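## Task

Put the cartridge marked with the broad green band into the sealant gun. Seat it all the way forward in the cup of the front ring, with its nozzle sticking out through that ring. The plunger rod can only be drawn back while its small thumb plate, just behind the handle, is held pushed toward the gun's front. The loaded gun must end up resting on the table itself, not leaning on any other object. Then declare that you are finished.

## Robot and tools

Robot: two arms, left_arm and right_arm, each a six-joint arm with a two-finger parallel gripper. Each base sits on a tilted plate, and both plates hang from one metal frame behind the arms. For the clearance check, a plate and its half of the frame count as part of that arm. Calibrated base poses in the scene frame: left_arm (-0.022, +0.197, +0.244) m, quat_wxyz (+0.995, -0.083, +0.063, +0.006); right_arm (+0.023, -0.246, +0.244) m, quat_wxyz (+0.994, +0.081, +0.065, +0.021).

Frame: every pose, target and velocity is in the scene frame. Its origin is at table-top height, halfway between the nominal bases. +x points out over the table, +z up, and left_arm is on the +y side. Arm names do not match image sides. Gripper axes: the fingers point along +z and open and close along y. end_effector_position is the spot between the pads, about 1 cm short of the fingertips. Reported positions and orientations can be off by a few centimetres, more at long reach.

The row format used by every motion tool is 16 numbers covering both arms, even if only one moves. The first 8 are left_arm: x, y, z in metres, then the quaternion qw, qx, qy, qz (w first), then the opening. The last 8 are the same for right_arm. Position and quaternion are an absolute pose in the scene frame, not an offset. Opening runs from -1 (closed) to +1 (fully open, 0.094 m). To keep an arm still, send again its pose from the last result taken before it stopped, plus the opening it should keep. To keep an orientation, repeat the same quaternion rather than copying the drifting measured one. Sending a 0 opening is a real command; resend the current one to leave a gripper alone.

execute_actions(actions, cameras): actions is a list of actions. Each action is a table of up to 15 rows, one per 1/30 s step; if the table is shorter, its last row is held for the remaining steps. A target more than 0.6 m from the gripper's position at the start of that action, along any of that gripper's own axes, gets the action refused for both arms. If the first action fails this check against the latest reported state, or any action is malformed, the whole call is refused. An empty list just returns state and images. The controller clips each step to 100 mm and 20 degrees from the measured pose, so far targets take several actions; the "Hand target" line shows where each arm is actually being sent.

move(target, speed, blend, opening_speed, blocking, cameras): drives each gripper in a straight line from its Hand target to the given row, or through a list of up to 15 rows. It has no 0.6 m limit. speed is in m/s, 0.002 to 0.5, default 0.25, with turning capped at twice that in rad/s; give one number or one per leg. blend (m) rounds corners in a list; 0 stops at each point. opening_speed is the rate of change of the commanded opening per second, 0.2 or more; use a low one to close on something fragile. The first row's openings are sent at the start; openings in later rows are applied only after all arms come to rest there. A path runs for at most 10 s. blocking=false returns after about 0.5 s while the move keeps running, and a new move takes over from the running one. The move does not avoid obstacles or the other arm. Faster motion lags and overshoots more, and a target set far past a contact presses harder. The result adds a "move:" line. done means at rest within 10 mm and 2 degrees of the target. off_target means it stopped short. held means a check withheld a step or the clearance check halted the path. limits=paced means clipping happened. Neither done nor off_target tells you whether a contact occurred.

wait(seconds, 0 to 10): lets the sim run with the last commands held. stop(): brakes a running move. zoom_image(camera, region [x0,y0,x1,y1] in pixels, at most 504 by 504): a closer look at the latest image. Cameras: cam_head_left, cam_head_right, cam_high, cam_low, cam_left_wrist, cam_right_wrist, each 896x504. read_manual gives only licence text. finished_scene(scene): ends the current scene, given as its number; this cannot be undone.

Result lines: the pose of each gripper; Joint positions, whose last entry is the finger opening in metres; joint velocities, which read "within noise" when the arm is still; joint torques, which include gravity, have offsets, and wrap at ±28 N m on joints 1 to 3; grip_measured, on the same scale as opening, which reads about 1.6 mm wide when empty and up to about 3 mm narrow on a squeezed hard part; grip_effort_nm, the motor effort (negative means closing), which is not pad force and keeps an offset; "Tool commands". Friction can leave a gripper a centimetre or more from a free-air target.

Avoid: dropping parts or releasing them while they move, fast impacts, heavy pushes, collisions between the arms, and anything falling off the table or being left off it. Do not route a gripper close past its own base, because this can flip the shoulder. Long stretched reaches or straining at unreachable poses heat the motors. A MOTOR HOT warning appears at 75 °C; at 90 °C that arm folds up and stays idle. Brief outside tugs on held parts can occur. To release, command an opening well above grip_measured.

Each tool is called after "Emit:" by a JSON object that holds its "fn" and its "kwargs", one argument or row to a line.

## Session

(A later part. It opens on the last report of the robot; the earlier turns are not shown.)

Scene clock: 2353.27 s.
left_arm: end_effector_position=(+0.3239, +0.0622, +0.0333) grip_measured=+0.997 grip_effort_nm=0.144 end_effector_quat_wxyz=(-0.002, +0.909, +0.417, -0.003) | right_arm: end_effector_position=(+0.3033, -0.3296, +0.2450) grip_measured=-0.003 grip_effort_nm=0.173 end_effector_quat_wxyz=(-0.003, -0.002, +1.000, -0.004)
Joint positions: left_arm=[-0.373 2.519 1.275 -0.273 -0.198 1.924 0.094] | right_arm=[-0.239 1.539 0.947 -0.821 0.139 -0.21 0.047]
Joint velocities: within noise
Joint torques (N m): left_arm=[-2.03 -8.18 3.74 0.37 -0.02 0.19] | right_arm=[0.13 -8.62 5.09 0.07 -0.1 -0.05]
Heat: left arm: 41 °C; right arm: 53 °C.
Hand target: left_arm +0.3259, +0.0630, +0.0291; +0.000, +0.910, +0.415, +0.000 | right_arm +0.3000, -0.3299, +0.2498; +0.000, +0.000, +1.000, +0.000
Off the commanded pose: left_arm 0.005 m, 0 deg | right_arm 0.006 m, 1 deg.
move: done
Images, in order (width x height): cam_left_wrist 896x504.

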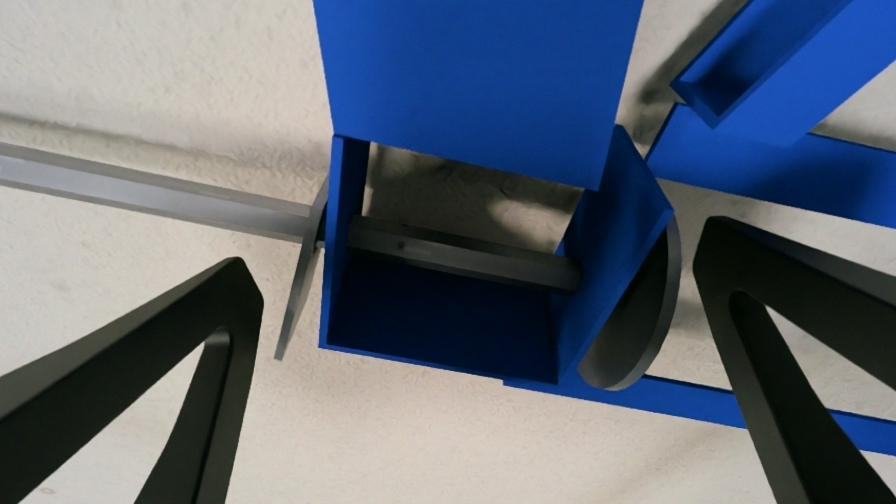

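Emit:
{"fn": "move", "kwargs": {
  "target": [0.326,0.063,0.029,0,0.9100,0.4147,0,0.45,0.30,-0.33,0.25,0,0,1,0,0.0],
  "speed": 0.05,
  "opening_speed": 0.3,
  "cameras": ["cam_left_wrist"]
}}

Scene clock: 2358.10 s.
left_arm: end_effector_position=(+0.3252, +0.0613, +0.0333) grip_measured=+0.452 grip_effort_nm=-0.105 end_effector_quat_wxyz=(+0.001, +0.912, +0.411, -0.001) | right_arm: end_effector_position=(+0.3033, -0.3296, +0.2450) grip_measured=-0.003 grip_effort_nm=0.173 end_effector_quat_wxyz=(-0.003, -0.002, +1.000, -0.004)
Joint positions: left_arm=[-0.373 2.519 1.275 -0.267 -0.196 1.939 0.068] | right_arm=[-0.239 1.539 0.947 -0.821 0.139 -0.21 0.047]
Joint velocities: within noise
Joint torques (N m): left_arm=[-2.07 -8.23 3.7 0.32 -0.04 0] | right_arm=[0.06 -8.59 5.08 0.07 -0.11 -0.05]
Heat: left arm: 41 °C; right arm: 53 °C.
Hand target: left_arm +0.3259, +0.0630, +0.0291; +0.000, +0.910, +0.415, +0.000 | right_arm +0.3000, -0.3299, +0.2498; +0.000, +0.000, +1.000, +0.000
Off the commanded pose: left_arm 0.005 m, 0 deg | right_arm 0.006 m, 1 deg.
move: done
Images, in order (width x height): cam_left_wrist 896x504.

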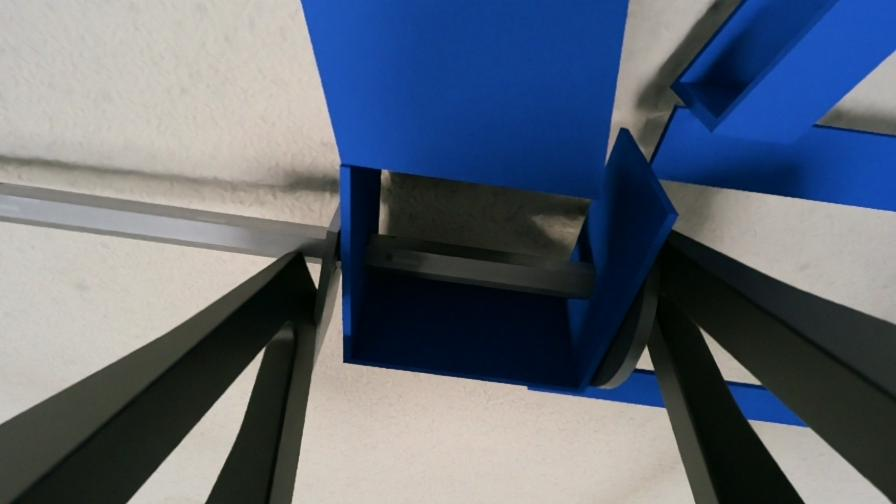

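Emit:
{"fn": "move", "kwargs": {
  "target": [0.326,0.063,0.029,0,0.9100,0.4147,0,0.3,0.30,-0.33,0.25,0,0,1,0,0.0],
  "speed": 0.05,
  "opening_speed": 0.25,
  "cameras": ["cam_left_wrist"]
}}

Scene clock: 2361.53 s.
left_arm: end_effector_position=(+0.3249, +0.0605, +0.0333) grip_measured=+0.304 grip_effort_nm=-0.628 end_effector_quat_wxyz=(+0.003, +0.915, +0.402, -0.003) | right_arm: end_effector_position=(+0.3033, -0.3296, +0.2450) grip_measured=-0.003 grip_effort_nm=0.173 end_effector_quat_wxyz=(-0.003, -0.002, +1.000, -0.004)
Joint positions: left_arm=[-0.373 2.519 1.275 -0.267 -0.191 1.958 0.061] | right_arm=[-0.239 1.539 0.947 -0.821 0.139 -0.21 0.047]
Joint velocities: left_arm=[0.027 0.007 -0.017 0.007 -0.066 0.051 0.014] | right_arm=[within noise]
Joint torques (N m): left_arm=[-1.85 -8.13 3.73 0.35 -0.08 -0.25] | right_arm=[0.1 -8.64 5.16 0.08 -0.1 -0.07]
Heat: left arm: 41 °C; right arm: 53 °C.
Hand target: left_arm +0.3258, +0.0630, +0.0291; +0.000, +0.910, +0.414, +0.000 | right_arm +0.3000, -0.3299, +0.2498; +0.000, +0.000, +1.000, +0.000
Off the commanded pose: left_arm 0.005 m, 2 deg | right_arm 0.006 m, 1 deg.
move: done
Images, in order (width x height): cam_left_wrist 896x504.

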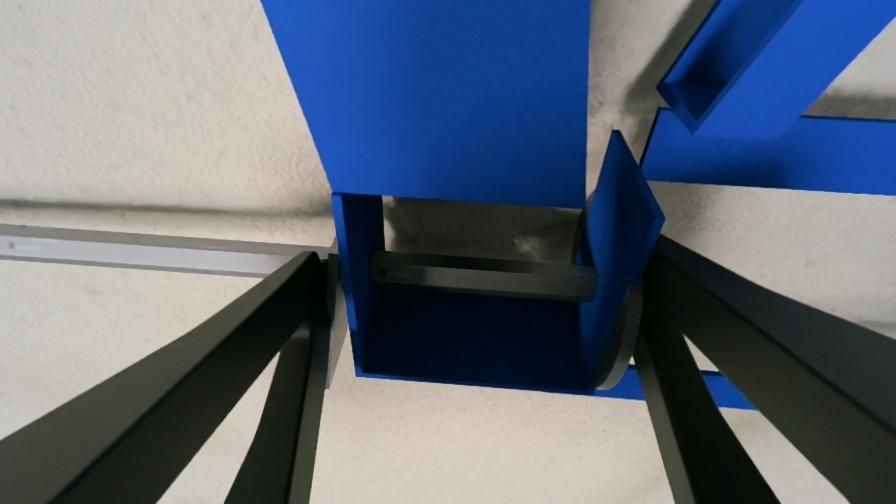

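Emit:
{"fn": "move", "kwargs": {
  "target": [0.326,0.063,0.029,0,0.9100,0.4147,0,0.18,0.30,-0.33,0.25,0,0,1,0,0.0],
  "speed": 0.05,
  "opening_speed": 0.2,
  "cameras": ["cam_left_wrist","cam_head_right"]
}}

Emit:
{"fn": "zoom_image", "kwargs": {
  "camera": "cam_left_wrist",
  "region": [300, 180, 700, 420]
}}

Scene clock: 2366.80 s.
left_arm: end_effector_position=(+0.3248, +0.0605, +0.0333) grip_measured=+0.213 grip_effort_nm=-0.989 end_effector_quat_wxyz=(+0.003, +0.915, +0.403, -0.003) | right_arm: end_effector_position=(+0.3033, -0.3296, +0.2450) grip_measured=-0.003 grip_effort_nm=0.173 end_effector_quat_wxyz=(-0.003, -0.002, +1.000, -0.004)
Joint positions: left_arm=[-0.373 2.519 1.275 -0.267 -0.191 1.956 0.057] | right_arm=[-0.239 1.539 0.947 -0.821 0.139 -0.21 0.047]
Joint velocities: within noise
Joint torques (N m): left_arm=[-1.95 -8.27 3.77 0.36 -0.1 -0.19] | right_arm=[0.13 -8.65 5.15 0.08 -0.09 -0.05]
Heat: left arm: 41 °C; right arm: 53 °C.
Hand target: left_arm +0.3259, +0.0630, +0.0291; +0.000, +0.910, +0.415, +0.000 | right_arm +0.3000, -0.3299, +0.2498; +0.000, +0.000, +1.000, +0.000
Off the commanded pose: left_arm 0.005 m, 1 deg | right_arm 0.006 m, 1 deg.
move: done
Images, in order (width x height): cam_head_right 896x504, cam_left_wrist 896x504.

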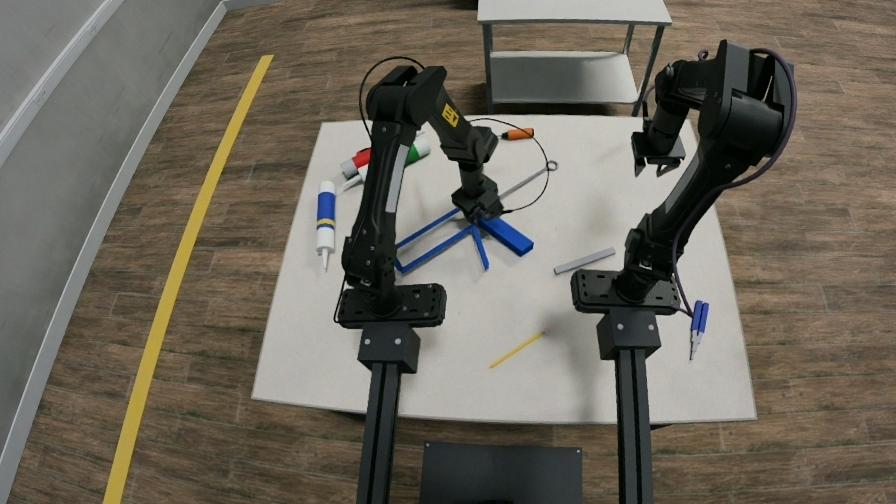

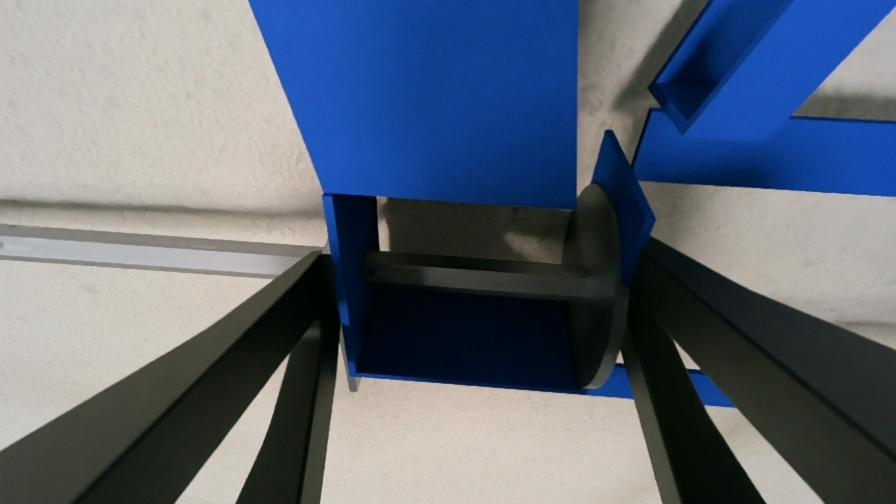

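Scaled by 1.260 from the camera's 896x504 image, which has a finer 1280x720 frame.

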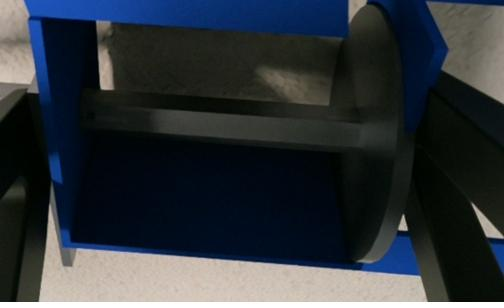

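Emit:
{"fn": "move", "kwargs": {
  "target": [0.326,0.063,0.029,0,0.9100,0.4147,0,0.7,0.30,-0.33,0.25,0,0,1,0,0.0],
  "speed": 0.05,
  "opening_speed": 1.0,
  "cameras": ["cam_left_wrist","cam_low"]
}}

Emit:
{"fn": "zoom_image", "kwargs": {
  "camera": "cam_left_wrist",
  "region": [250, 150, 730, 440]
}}

Scene clock: 2372.03 s.
left_arm: end_effector_position=(+0.3267, +0.0601, +0.0336) grip_measured=+0.697 grip_effort_nm=0.164 end_effector_quat_wxyz=(+0.005, +0.913, +0.407, +0.000) | right_arm: end_effector_position=(+0.3033, -0.3296, +0.2450) grip_measured=-0.003 grip_effort_nm=0.178 end_effector_quat_wxyz=(-0.003, -0.002, +1.000, -0.004)
Joint positions: left_arm=[-0.373 2.519 1.277 -0.264 -0.193 1.949 0.08] | right_arm=[-0.239 1.539 0.947 -0.821 0.139 -0.21 0.047]
Joint velocities: within noise
Joint torques (N m): left_arm=[-1.99 -8.31 3.66 0.3 -0.08 -0.14] | right_arm=[0.1 -8.62 5.15 0.09 -0.09 -0.05]
Heat: left arm: 42 °C; right arm: 53 °C.
Hand target: left_arm +0.3259, +0.0630, +0.0291; +0.000, +0.910, +0.415, +0.000 | right_arm +0.3000, -0.3299, +0.2498; +0.000, +0.000, +1.000, +0.000
Off the commanded pose: left_arm 0.005 m, 1 deg | right_arm 0.006 m, 1 deg.
move: done
Images, in order (width x height): cam_low 896x504, cam_left_wrist 896x504.

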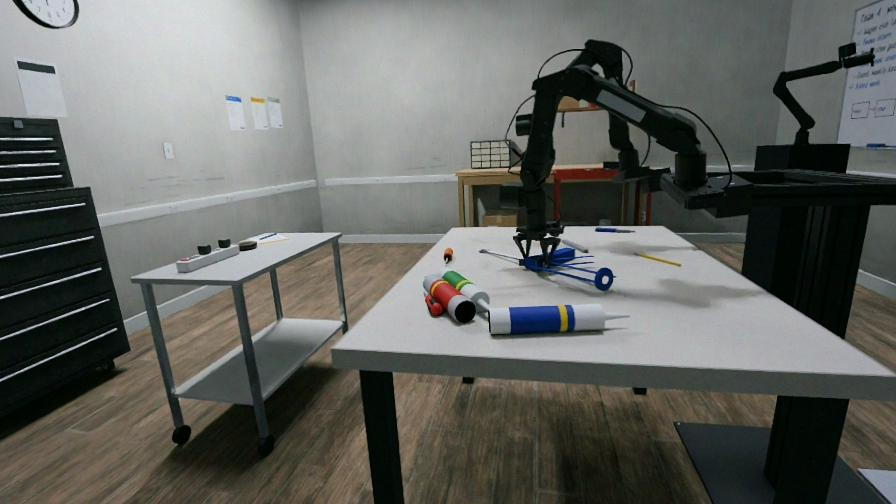

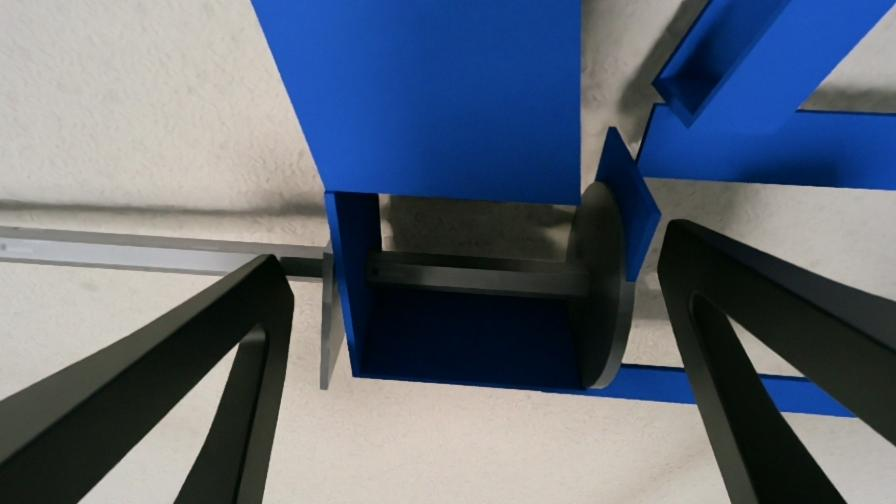

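Scaled by 1.050 from the camera's 896x504 image, which has a finer 1280x720 frame.

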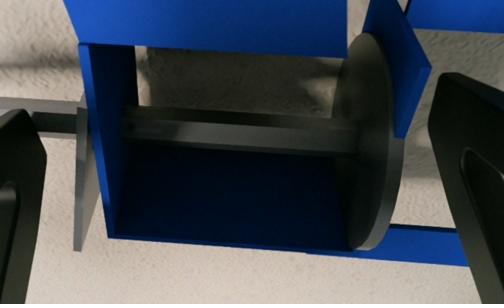

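Emit:
{"fn": "move", "kwargs": {
  "target": [
    [0.326,0.063,0.029,0,0.9100,0.4147,0,1.0,0.30,-0.33,0.25,0,0,1,0,0.0],
    [0.326,0.063,0.16,0,0.9100,0.4147,0,1.0,0.30,-0.33,0.25,0,0,1,0,0.0],
    [0.40,0.16,0.28,0.2884,0.5049,0.7925,-0.1838,1.0,0.30,-0.33,0.25,0,0,1,0,0.0]
  ],
  "speed": [0.1,0.1,0.2],
  "cameras": ["cam_left_wrist","cam_low","cam_head_left","cam_head_right"]
}}

Scene clock: 2380.87 s.
left_arm: end_effector_position=(+0.3882, +0.1573, +0.2569) grip_measured=+0.997 grip_effort_nm=0.144 end_effector_quat_wxyz=(+0.255, +0.509, +0.798, -0.198) | right_arm: end_effector_position=(+0.3033, -0.3296, +0.2450) grip_measured=-0.003 grip_effort_nm=0.173 end_effector_quat_wxyz=(-0.003, -0.002, +1.000, -0.004)
Joint positions: left_arm=[0.079 1.871 1.242 -0.635 0.483 1.208 0.094] | right_arm=[-0.239 1.539 0.947 -0.821 0.139 -0.21 0.047]
Joint velocities: within noise
Joint torques (N m): left_arm=[-1.32 -11.82 6.46 0.67 0.43 -0.09] | right_arm=[0.08 -8.59 5.18 0.07 -0.1 -0.06]
Heat: left arm: 44 °C; right arm: 53 °C.
Hand target: left_arm +0.3994, +0.1600, +0.2799; +0.288, +0.506, +0.792, -0.184 | right_arm +0.3000, -0.3299, +0.2498; +0.000, +0.000, +1.000, +0.000
Off the commanded pose: left_arm 0.026 m, 4 deg | right_arm 0.006 m, 1 deg.
move: off_target (left_arm)
Images, in order (width x height): cam_head_left 896x504, cam_head_right 896x504, cam_low 896x504, cam_left_wrist 896x504.

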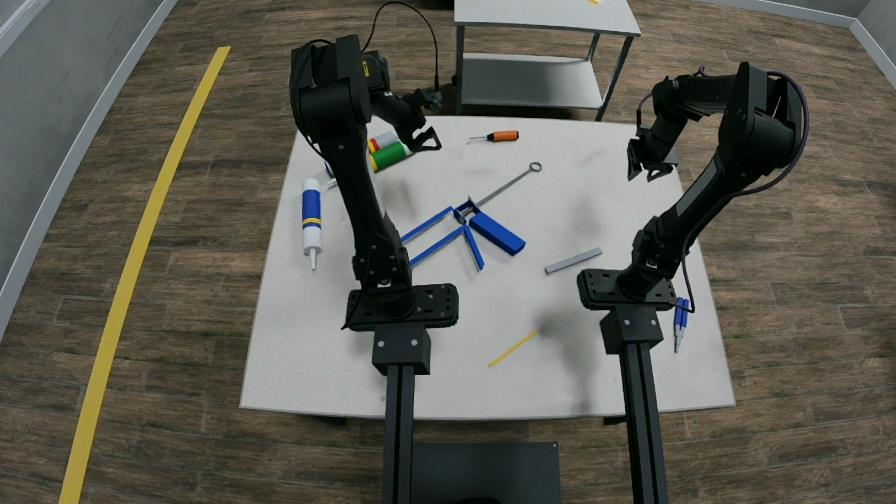

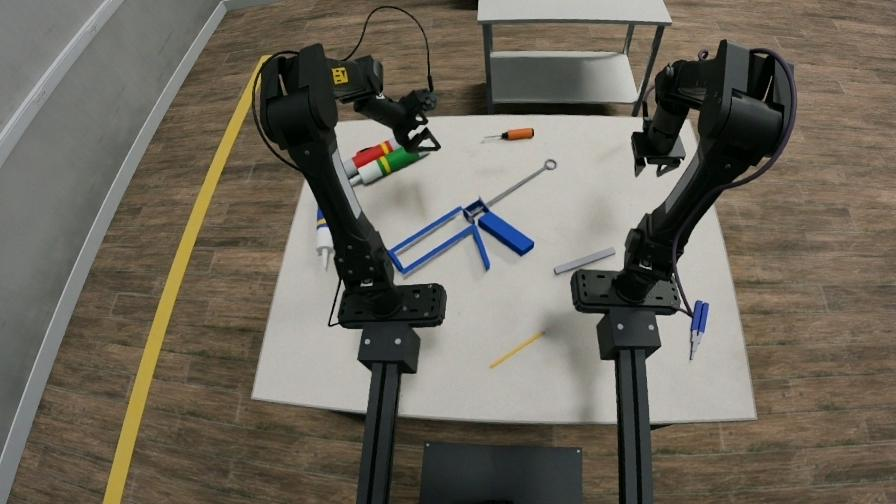

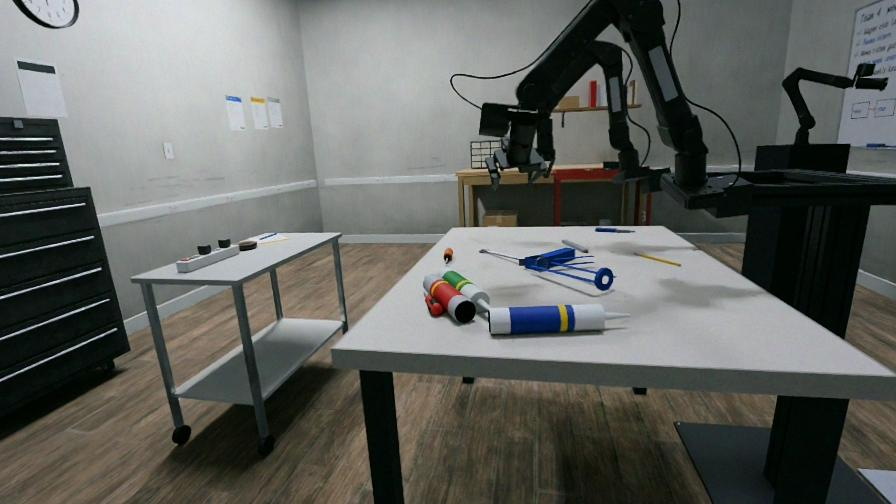

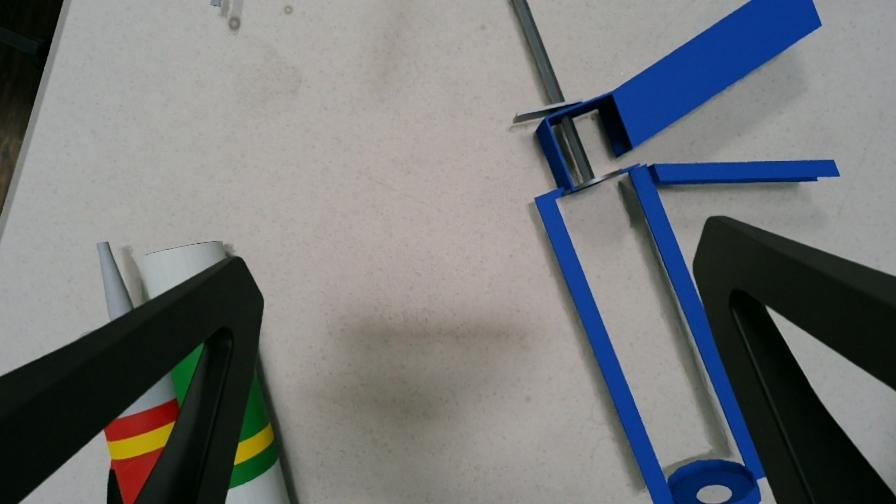

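Emit:
{"fn": "move", "kwargs": {
  "target": [
    [0.45,0.20,0.24,0,0.4848,0.8746,0,0.3,0.30,-0.33,0.25,0,0,1,0,0.0],
    [0.55,0.230,0.13,0,0.4848,0.8746,0,0.3,0.30,-0.33,0.25,0,0,1,0,0.0]
  ],
  "speed": 0.2,
  "blend": 0.03,
  "cameras": ["cam_left_wrist","cam_head_right"]
}}

Scene clock: 2396.40 s.
left_arm: end_effector_position=(+0.5528, +0.2309, +0.1362) grip_measured=+0.303 grip_effort_nm=-0.144 end_effector_quat_wxyz=(+0.044, +0.478, +0.877, +0.026) | right_arm: end_effector_position=(+0.3033, -0.3296, +0.2450) grip_measured=-0.003 grip_effort_nm=0.173 end_effector_quat_wxyz=(-0.003, -0.002, +1.000, -0.004)
Joint positions: left_arm=[0.016 2.928 2.835 -1.244 -0.161 1.053 0.061] | right_arm=[-0.239 1.539 0.947 -0.821 0.139 -0.21 0.047]
Joint velocities: within noise
Joint torques (N m): left_arm=[-2.77 -11.1 9.63 0.21 -0.01 0.16] | right_arm=[0.09 -8.59 5.15 0.09 -0.09 -0.04]
Heat: left arm: 44 °C; right arm: 53 °C.
Hand target: left_arm +0.5492, +0.2299, +0.1300; +0.037, +0.484, +0.874, +0.022 | right_arm +0.3000, -0.3299, +0.2498; +0.000, +0.000, +1.000, +0.000
Off the commanded pose: left_arm 0.007 m, 6 deg | right_arm 0.006 m, 1 deg.
elbow stopped short (left arm): the move would have taken joint 3 (elbow) straighter than the controller allows.
move: off_target (left_arm)
Images, in order (width x height): cam_head_right 896x504, cam_left_wrist 896x504.

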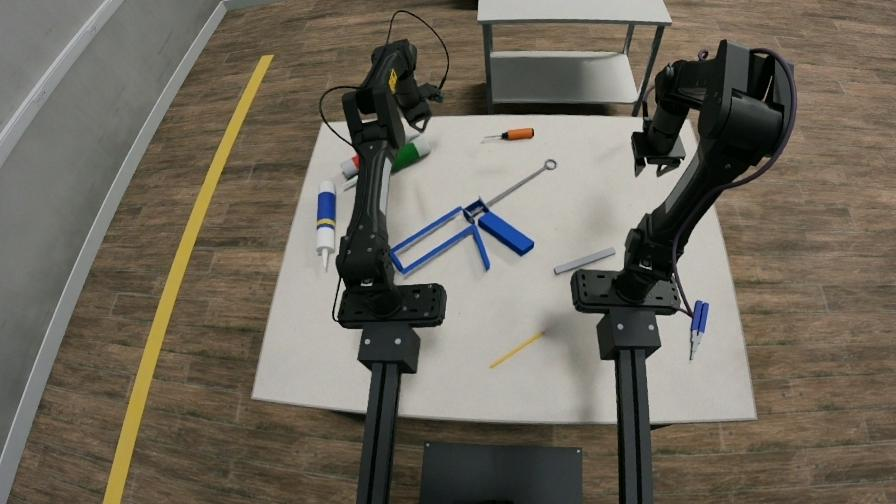

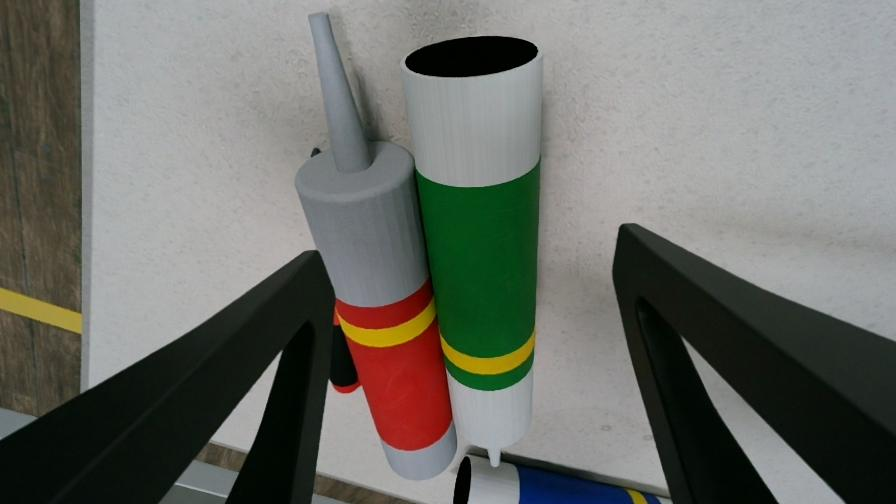

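Emit:
{"fn": "move", "kwargs": {
  "target": [
    [0.50,0.20,0.14,0.1255,0.4683,0.8448,0.2264,0.35,0.30,-0.33,0.25,0,0,1,0,0.0]
  ],
  "speed": 0.2,
  "cameras": ["cam_left_wrist","cam_head_right"]
}}

Scene clock: 2411.63 s.
left_arm: end_effector_position=(+0.4832, +0.2010, +0.1110) grip_measured=+0.347 grip_effort_nm=0.139 end_effector_quat_wxyz=(+0.095, +0.475, +0.850, +0.208) | right_arm: end_effector_position=(+0.3033, -0.3296, +0.2450) grip_measured=-0.003 grip_effort_nm=0.178 end_effector_quat_wxyz=(-0.003, -0.002, +1.000, -0.004)
Joint positions: left_arm=[-0.131 2.388 1.448 -0.147 -0.475 1.033 0.063] | right_arm=[-0.239 1.539 0.947 -0.821 0.139 -0.21 0.047]
Joint velocities: within noise
Joint torques (N m): left_arm=[-3.37 -14.72 4.97 1.04 -0.24 0.16] | right_arm=[0.05 -8.65 5.23 0.08 -0.1 -0.08]
Heat: left arm: 45 °C; right arm: 52 °C.
Hand target: left_arm +0.4996, +0.2000, +0.1397; +0.125, +0.468, +0.845, +0.226 | right_arm +0.3001, -0.3299, +0.2498; +0.000, +0.000, +1.000, +0.000
Off the commanded pose: left_arm 0.034 m, 4 deg | right_arm 0.006 m, 1 deg.
move: off_target (left_arm); limits=paced
Images, in order (width x height): cam_head_right 896x504, cam_left_wrist 896x504.

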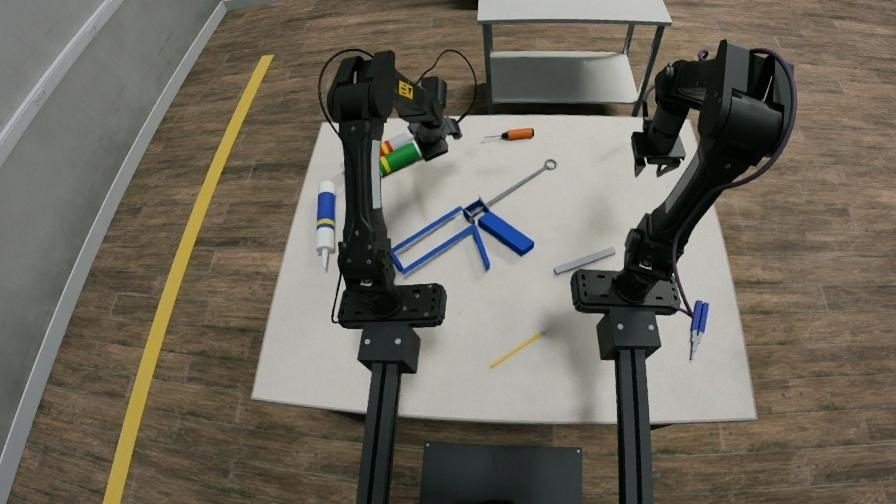

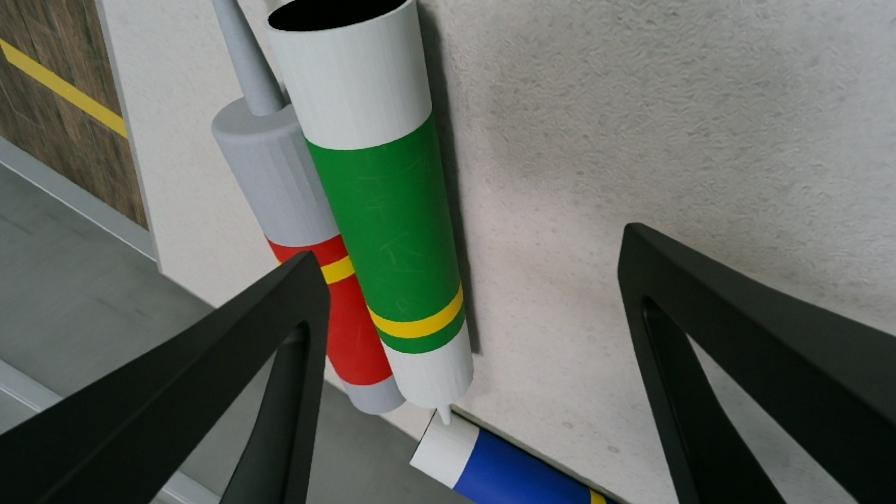

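Emit:
{"fn": "move", "kwargs": {
  "target": [
    [0.525,0.207,0.13,0.1255,0.4683,0.8448,0.2264,0.35,0.30,-0.33,0.25,0,0,1,0,0.0]
  ],
  "speed": 0.1,
  "cameras": ["cam_left_wrist","cam_head_right"]
}}

Scene clock: 2414.83 s.
left_arm: end_effector_position=(+0.5261, +0.2070, +0.1401) grip_measured=+0.347 grip_effort_nm=0.139 end_effector_quat_wxyz=(+0.136, +0.461, +0.846, +0.232) | right_arm: end_effector_position=(+0.3033, -0.3296, +0.2450) grip_measured=-0.003 grip_effort_nm=0.173 end_effector_quat_wxyz=(-0.003, -0.002, +1.000, -0.004)
Joint positions: left_arm=[-0.121 2.392 1.564 -0.15 -0.475 1.058 0.063] | right_arm=[-0.239 1.539 0.947 -0.821 0.139 -0.21 0.047]
Joint velocities: within noise
Joint torques (N m): left_arm=[-2.09 -8.7 7.8 0.83 -0.06 0.14] | right_arm=[0.13 -8.66 5.14 0.07 -0.09 -0.04]
Heat: left arm: 45 °C; right arm: 52 °C.
Hand target: left_arm +0.5247, +0.2069, +0.1301; +0.126, +0.468, +0.845, +0.226 | right_arm +0.3001, -0.3299, +0.2498; +0.000, +0.000, +1.000, +0.000
Off the commanded pose: left_arm 0.010 m, 2 deg | right_arm 0.006 m, 1 deg.
move: done
Images, in order (width x height): cam_head_right 896x504, cam_left_wrist 896x504.

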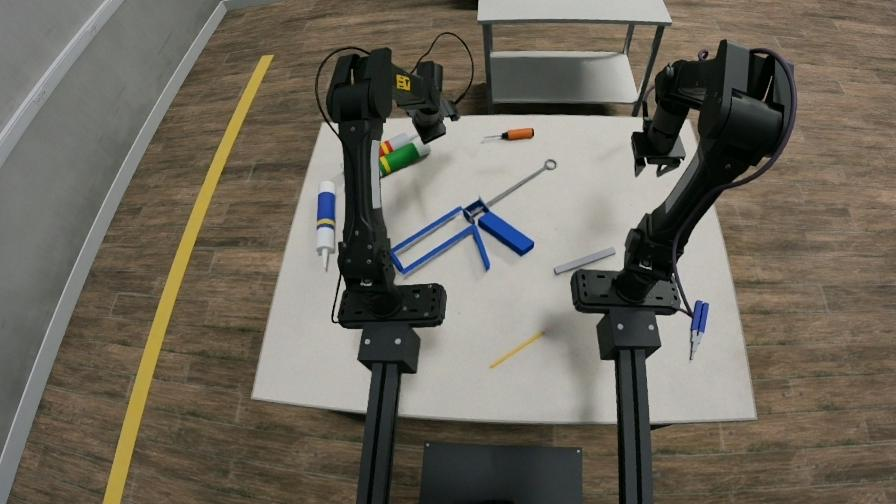

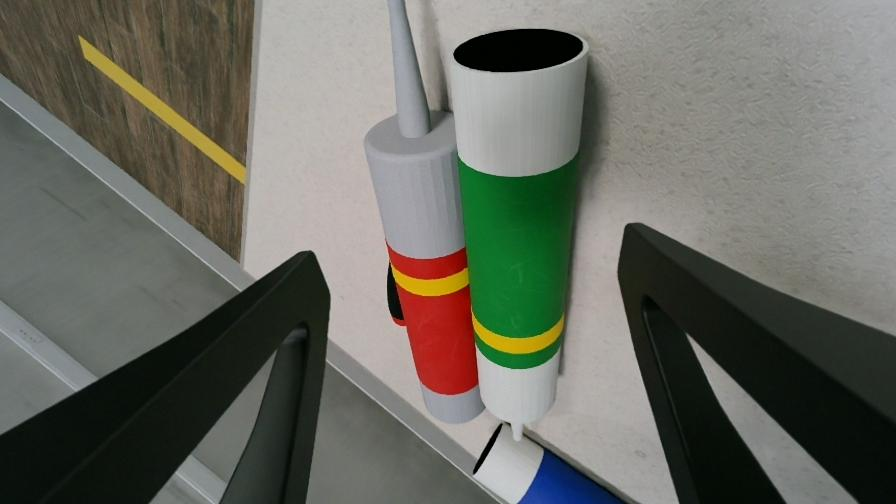

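Emit:
{"fn": "move", "kwargs": {
  "target": [
    [0.503,0.203,0.13,0.1255,0.4683,0.8448,0.2264,0.35,0.30,-0.33,0.25,0,0,1,0,0.0],
    [0.524,0.216,0.087,0.1255,0.4683,0.8448,0.2264,0.35,0.30,-0.33,0.25,0,0,1,0,0.0]
  ],
  "speed": 0.1,
  "cameras": ["cam_left_wrist","cam_low"]
}}

Scene clock: 2420.27 s.
left_arm: end_effector_position=(+0.5151, +0.2175, +0.0905) grip_measured=+0.347 grip_effort_nm=0.144 end_effector_quat_wxyz=(+0.115, +0.468, +0.847, +0.224) | right_arm: end_effector_position=(+0.3033, -0.3296, +0.2450) grip_measured=-0.003 grip_effort_nm=0.173 end_effector_quat_wxyz=(-0.003, -0.002, +1.000, -0.004)
Joint positions: left_arm=[-0.083 2.499 1.565 -0.076 -0.458 1.09 0.063] | right_arm=[-0.239 1.539 0.947 -0.821 0.139 -0.21 0.047]
Joint velocities: within noise
Joint torques (N m): left_arm=[-2.5 -9.18 7.87 1.11 -0.08 0.12] | right_arm=[0.13 -8.61 5.14 0.08 -0.08 -0.06]
Heat: left arm: 45 °C; right arm: 52 °C.
Hand target: left_arm +0.5236, +0.2160, +0.0873; +0.125, +0.468, +0.845, +0.226 | right_arm +0.3001, -0.3299, +0.2498; +0.000, +0.000, +1.000, +0.000
Off the commanded pose: left_arm 0.010 m, 1 deg | right_arm 0.006 m, 1 deg.
move: done
Images, in order (width x height): cam_low 896x504, cam_left_wrist 896x504.

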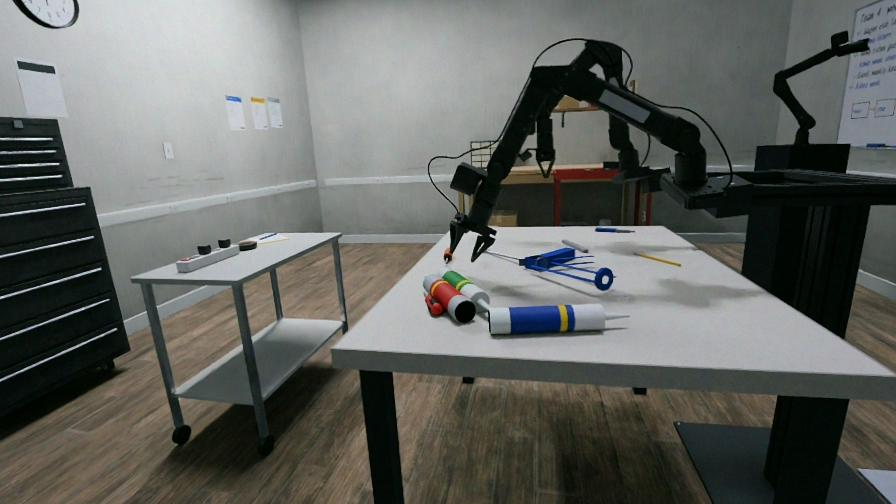

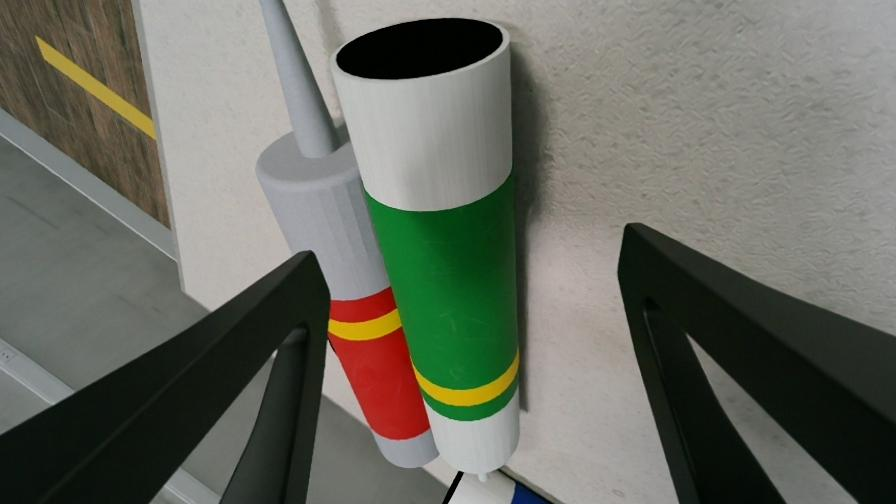

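Emit:
{"fn": "move", "kwargs": {
  "target": [
    [0.546,0.2225,0.060,0.1255,0.4683,0.8448,0.2264,0.35,0.30,-0.33,0.25,0,0,1,0,0.0]
  ],
  "speed": 0.06,
  "cameras": ["cam_left_wrist","cam_low"]
}}

Emit:
{"fn": "zoom_image", "kwargs": {
  "camera": "cam_low",
  "region": [400, 200, 540, 340]
}}

Scene clock: 2424.30 s.
left_arm: end_effector_position=(+0.5441, +0.2225, +0.0686) grip_measured=+0.347 grip_effort_nm=0.139 end_effector_quat_wxyz=(+0.128, +0.464, +0.846, +0.230) | right_arm: end_effector_position=(+0.3033, -0.3296, +0.2450) grip_measured=-0.003 grip_effort_nm=0.178 end_effector_quat_wxyz=(-0.003, -0.002, +1.000, -0.004)
Joint positions: left_arm=[-0.061 2.627 1.731 -0.075 -0.444 1.114 0.063] | right_arm=[-0.239 1.539 0.947 -0.821 0.139 -0.21 0.047]
Joint velocities: within noise
Joint torques (N m): left_arm=[-2.13 -9.58 8.29 0.95 -0.07 0.15] | right_arm=[0.17 -8.61 5.16 0.09 -0.09 -0.06]
Heat: left arm: 45 °C; right arm: 52 °C.
Hand target: left_arm +0.5457, +0.2224, +0.0602; +0.126, +0.468, +0.845, +0.227 | right_arm +0.3001, -0.3299, +0.2498; +0.000, +0.000, +1.000, +0.000
Off the commanded pose: left_arm 0.009 m, 1 deg | right_arm 0.006 m, 1 deg.
move: done
Images, in order (width x height): cam_low 896x504, cam_left_wrist 896x504.

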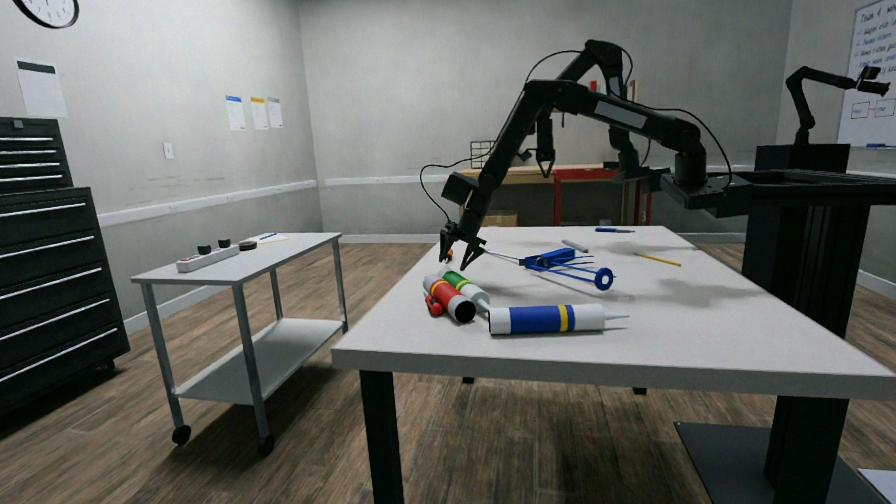

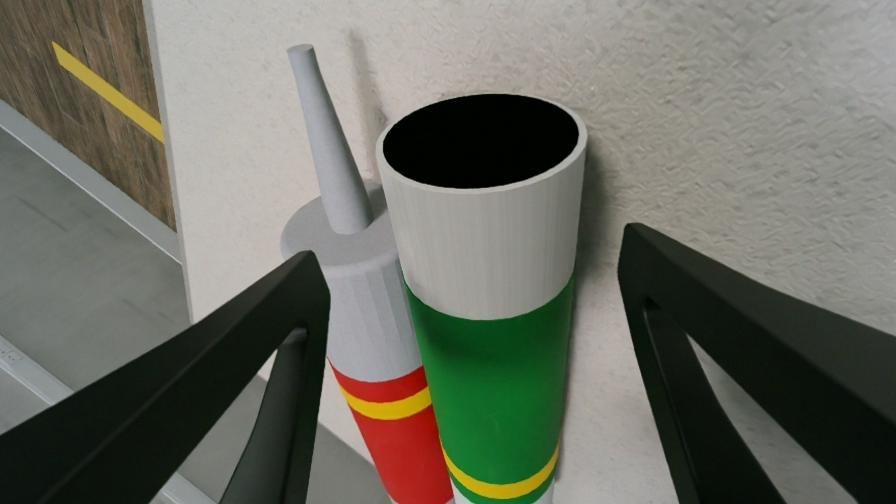

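Scaled by 3.600 from the camera's 896x504 image, which has a finer 1280x720 frame.

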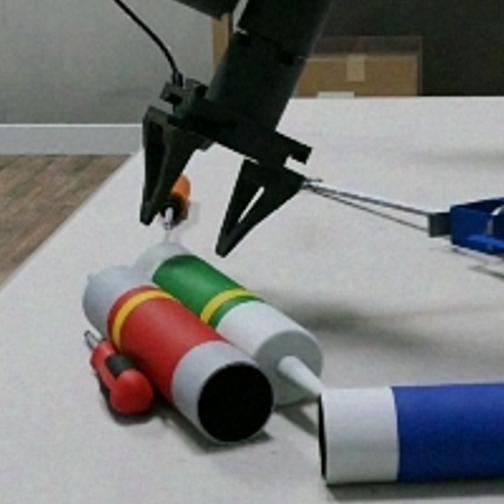

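Emit:
{"fn": "move", "kwargs": {
  "target": [
    [0.554,0.2275,0.036,0.1255,0.4683,0.8448,0.2264,0.25,0.30,-0.33,0.25,0,0,1,0,0.0]
  ],
  "speed": 0.05,
  "cameras": ["cam_left_wrist","cam_low"]
}}

Emit:
{"fn": "zoom_image", "kwargs": {
  "camera": "cam_low",
  "region": [400, 200, 540, 340]
}}

Scene clock: 2436.20 s.
left_arm: end_effector_position=(+0.5513, +0.2273, +0.0441) grip_measured=+0.253 grip_effort_nm=-0.149 end_effector_quat_wxyz=(+0.125, +0.466, +0.846, +0.228) | right_arm: end_effector_position=(+0.3033, -0.3296, +0.2450) grip_measured=-0.003 grip_effort_nm=0.178 end_effector_quat_wxyz=(-0.003, -0.002, +1.000, -0.004)
Joint positions: left_arm=[-0.043 2.719 1.822 -0.075 -0.434 1.131 0.059] | right_arm=[-0.239 1.539 0.947 -0.821 0.139 -0.21 0.047]
Joint velocities: within noise
Joint torques (N m): left_arm=[-2.24 -9.84 8.13 0.99 -0.03 0.12] | right_arm=[0.1 -8.64 5.18 0.06 -0.09 -0.07]
Heat: left arm: 46 °C; right arm: 52 °C.
Hand target: left_arm +0.5537, +0.2274, +0.0363; +0.126, +0.468, +0.845, +0.226 | right_arm +0.3001, -0.3299, +0.2498; +0.000, +0.000, +1.000, +0.000
Off the commanded pose: left_arm 0.009 m, 0 deg | right_arm 0.006 m, 1 deg.
move: done
Images, in order (width x height): cam_low 896x504, cam_left_wrist 896x504.

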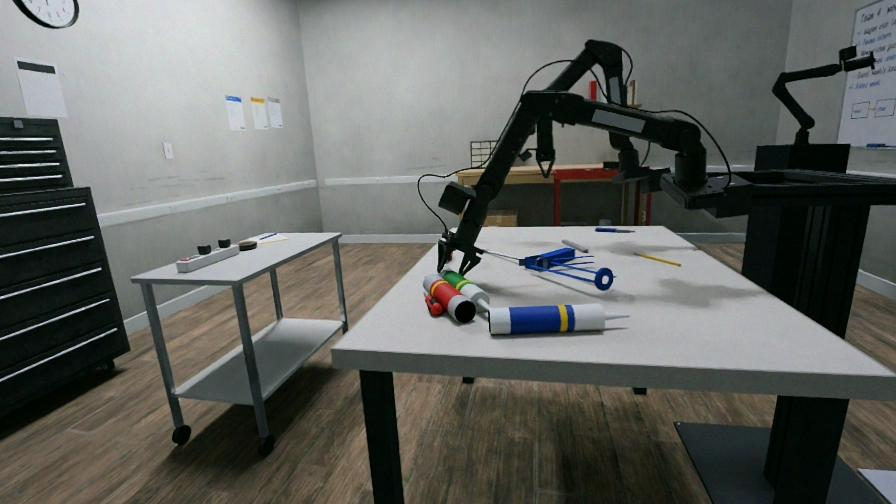

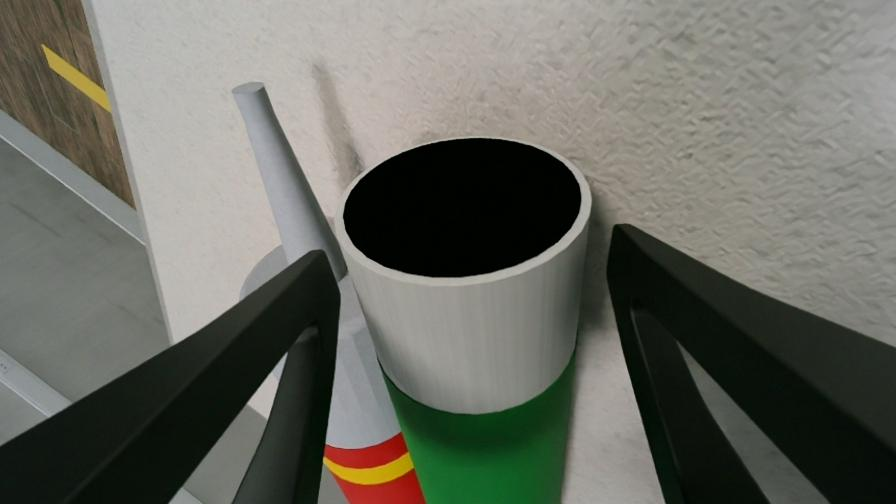

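Scaled by 3.600 from the camera's 896x504 image, which has a finer 1280x720 frame.

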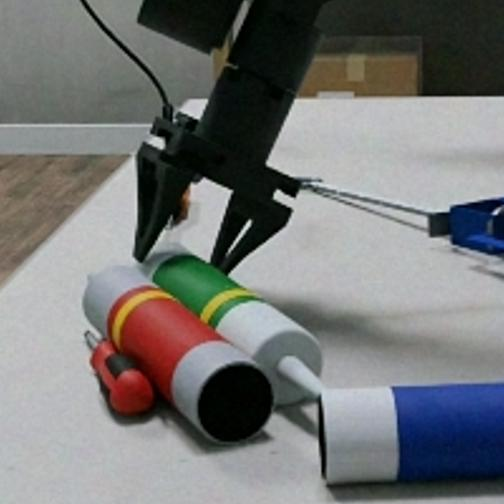

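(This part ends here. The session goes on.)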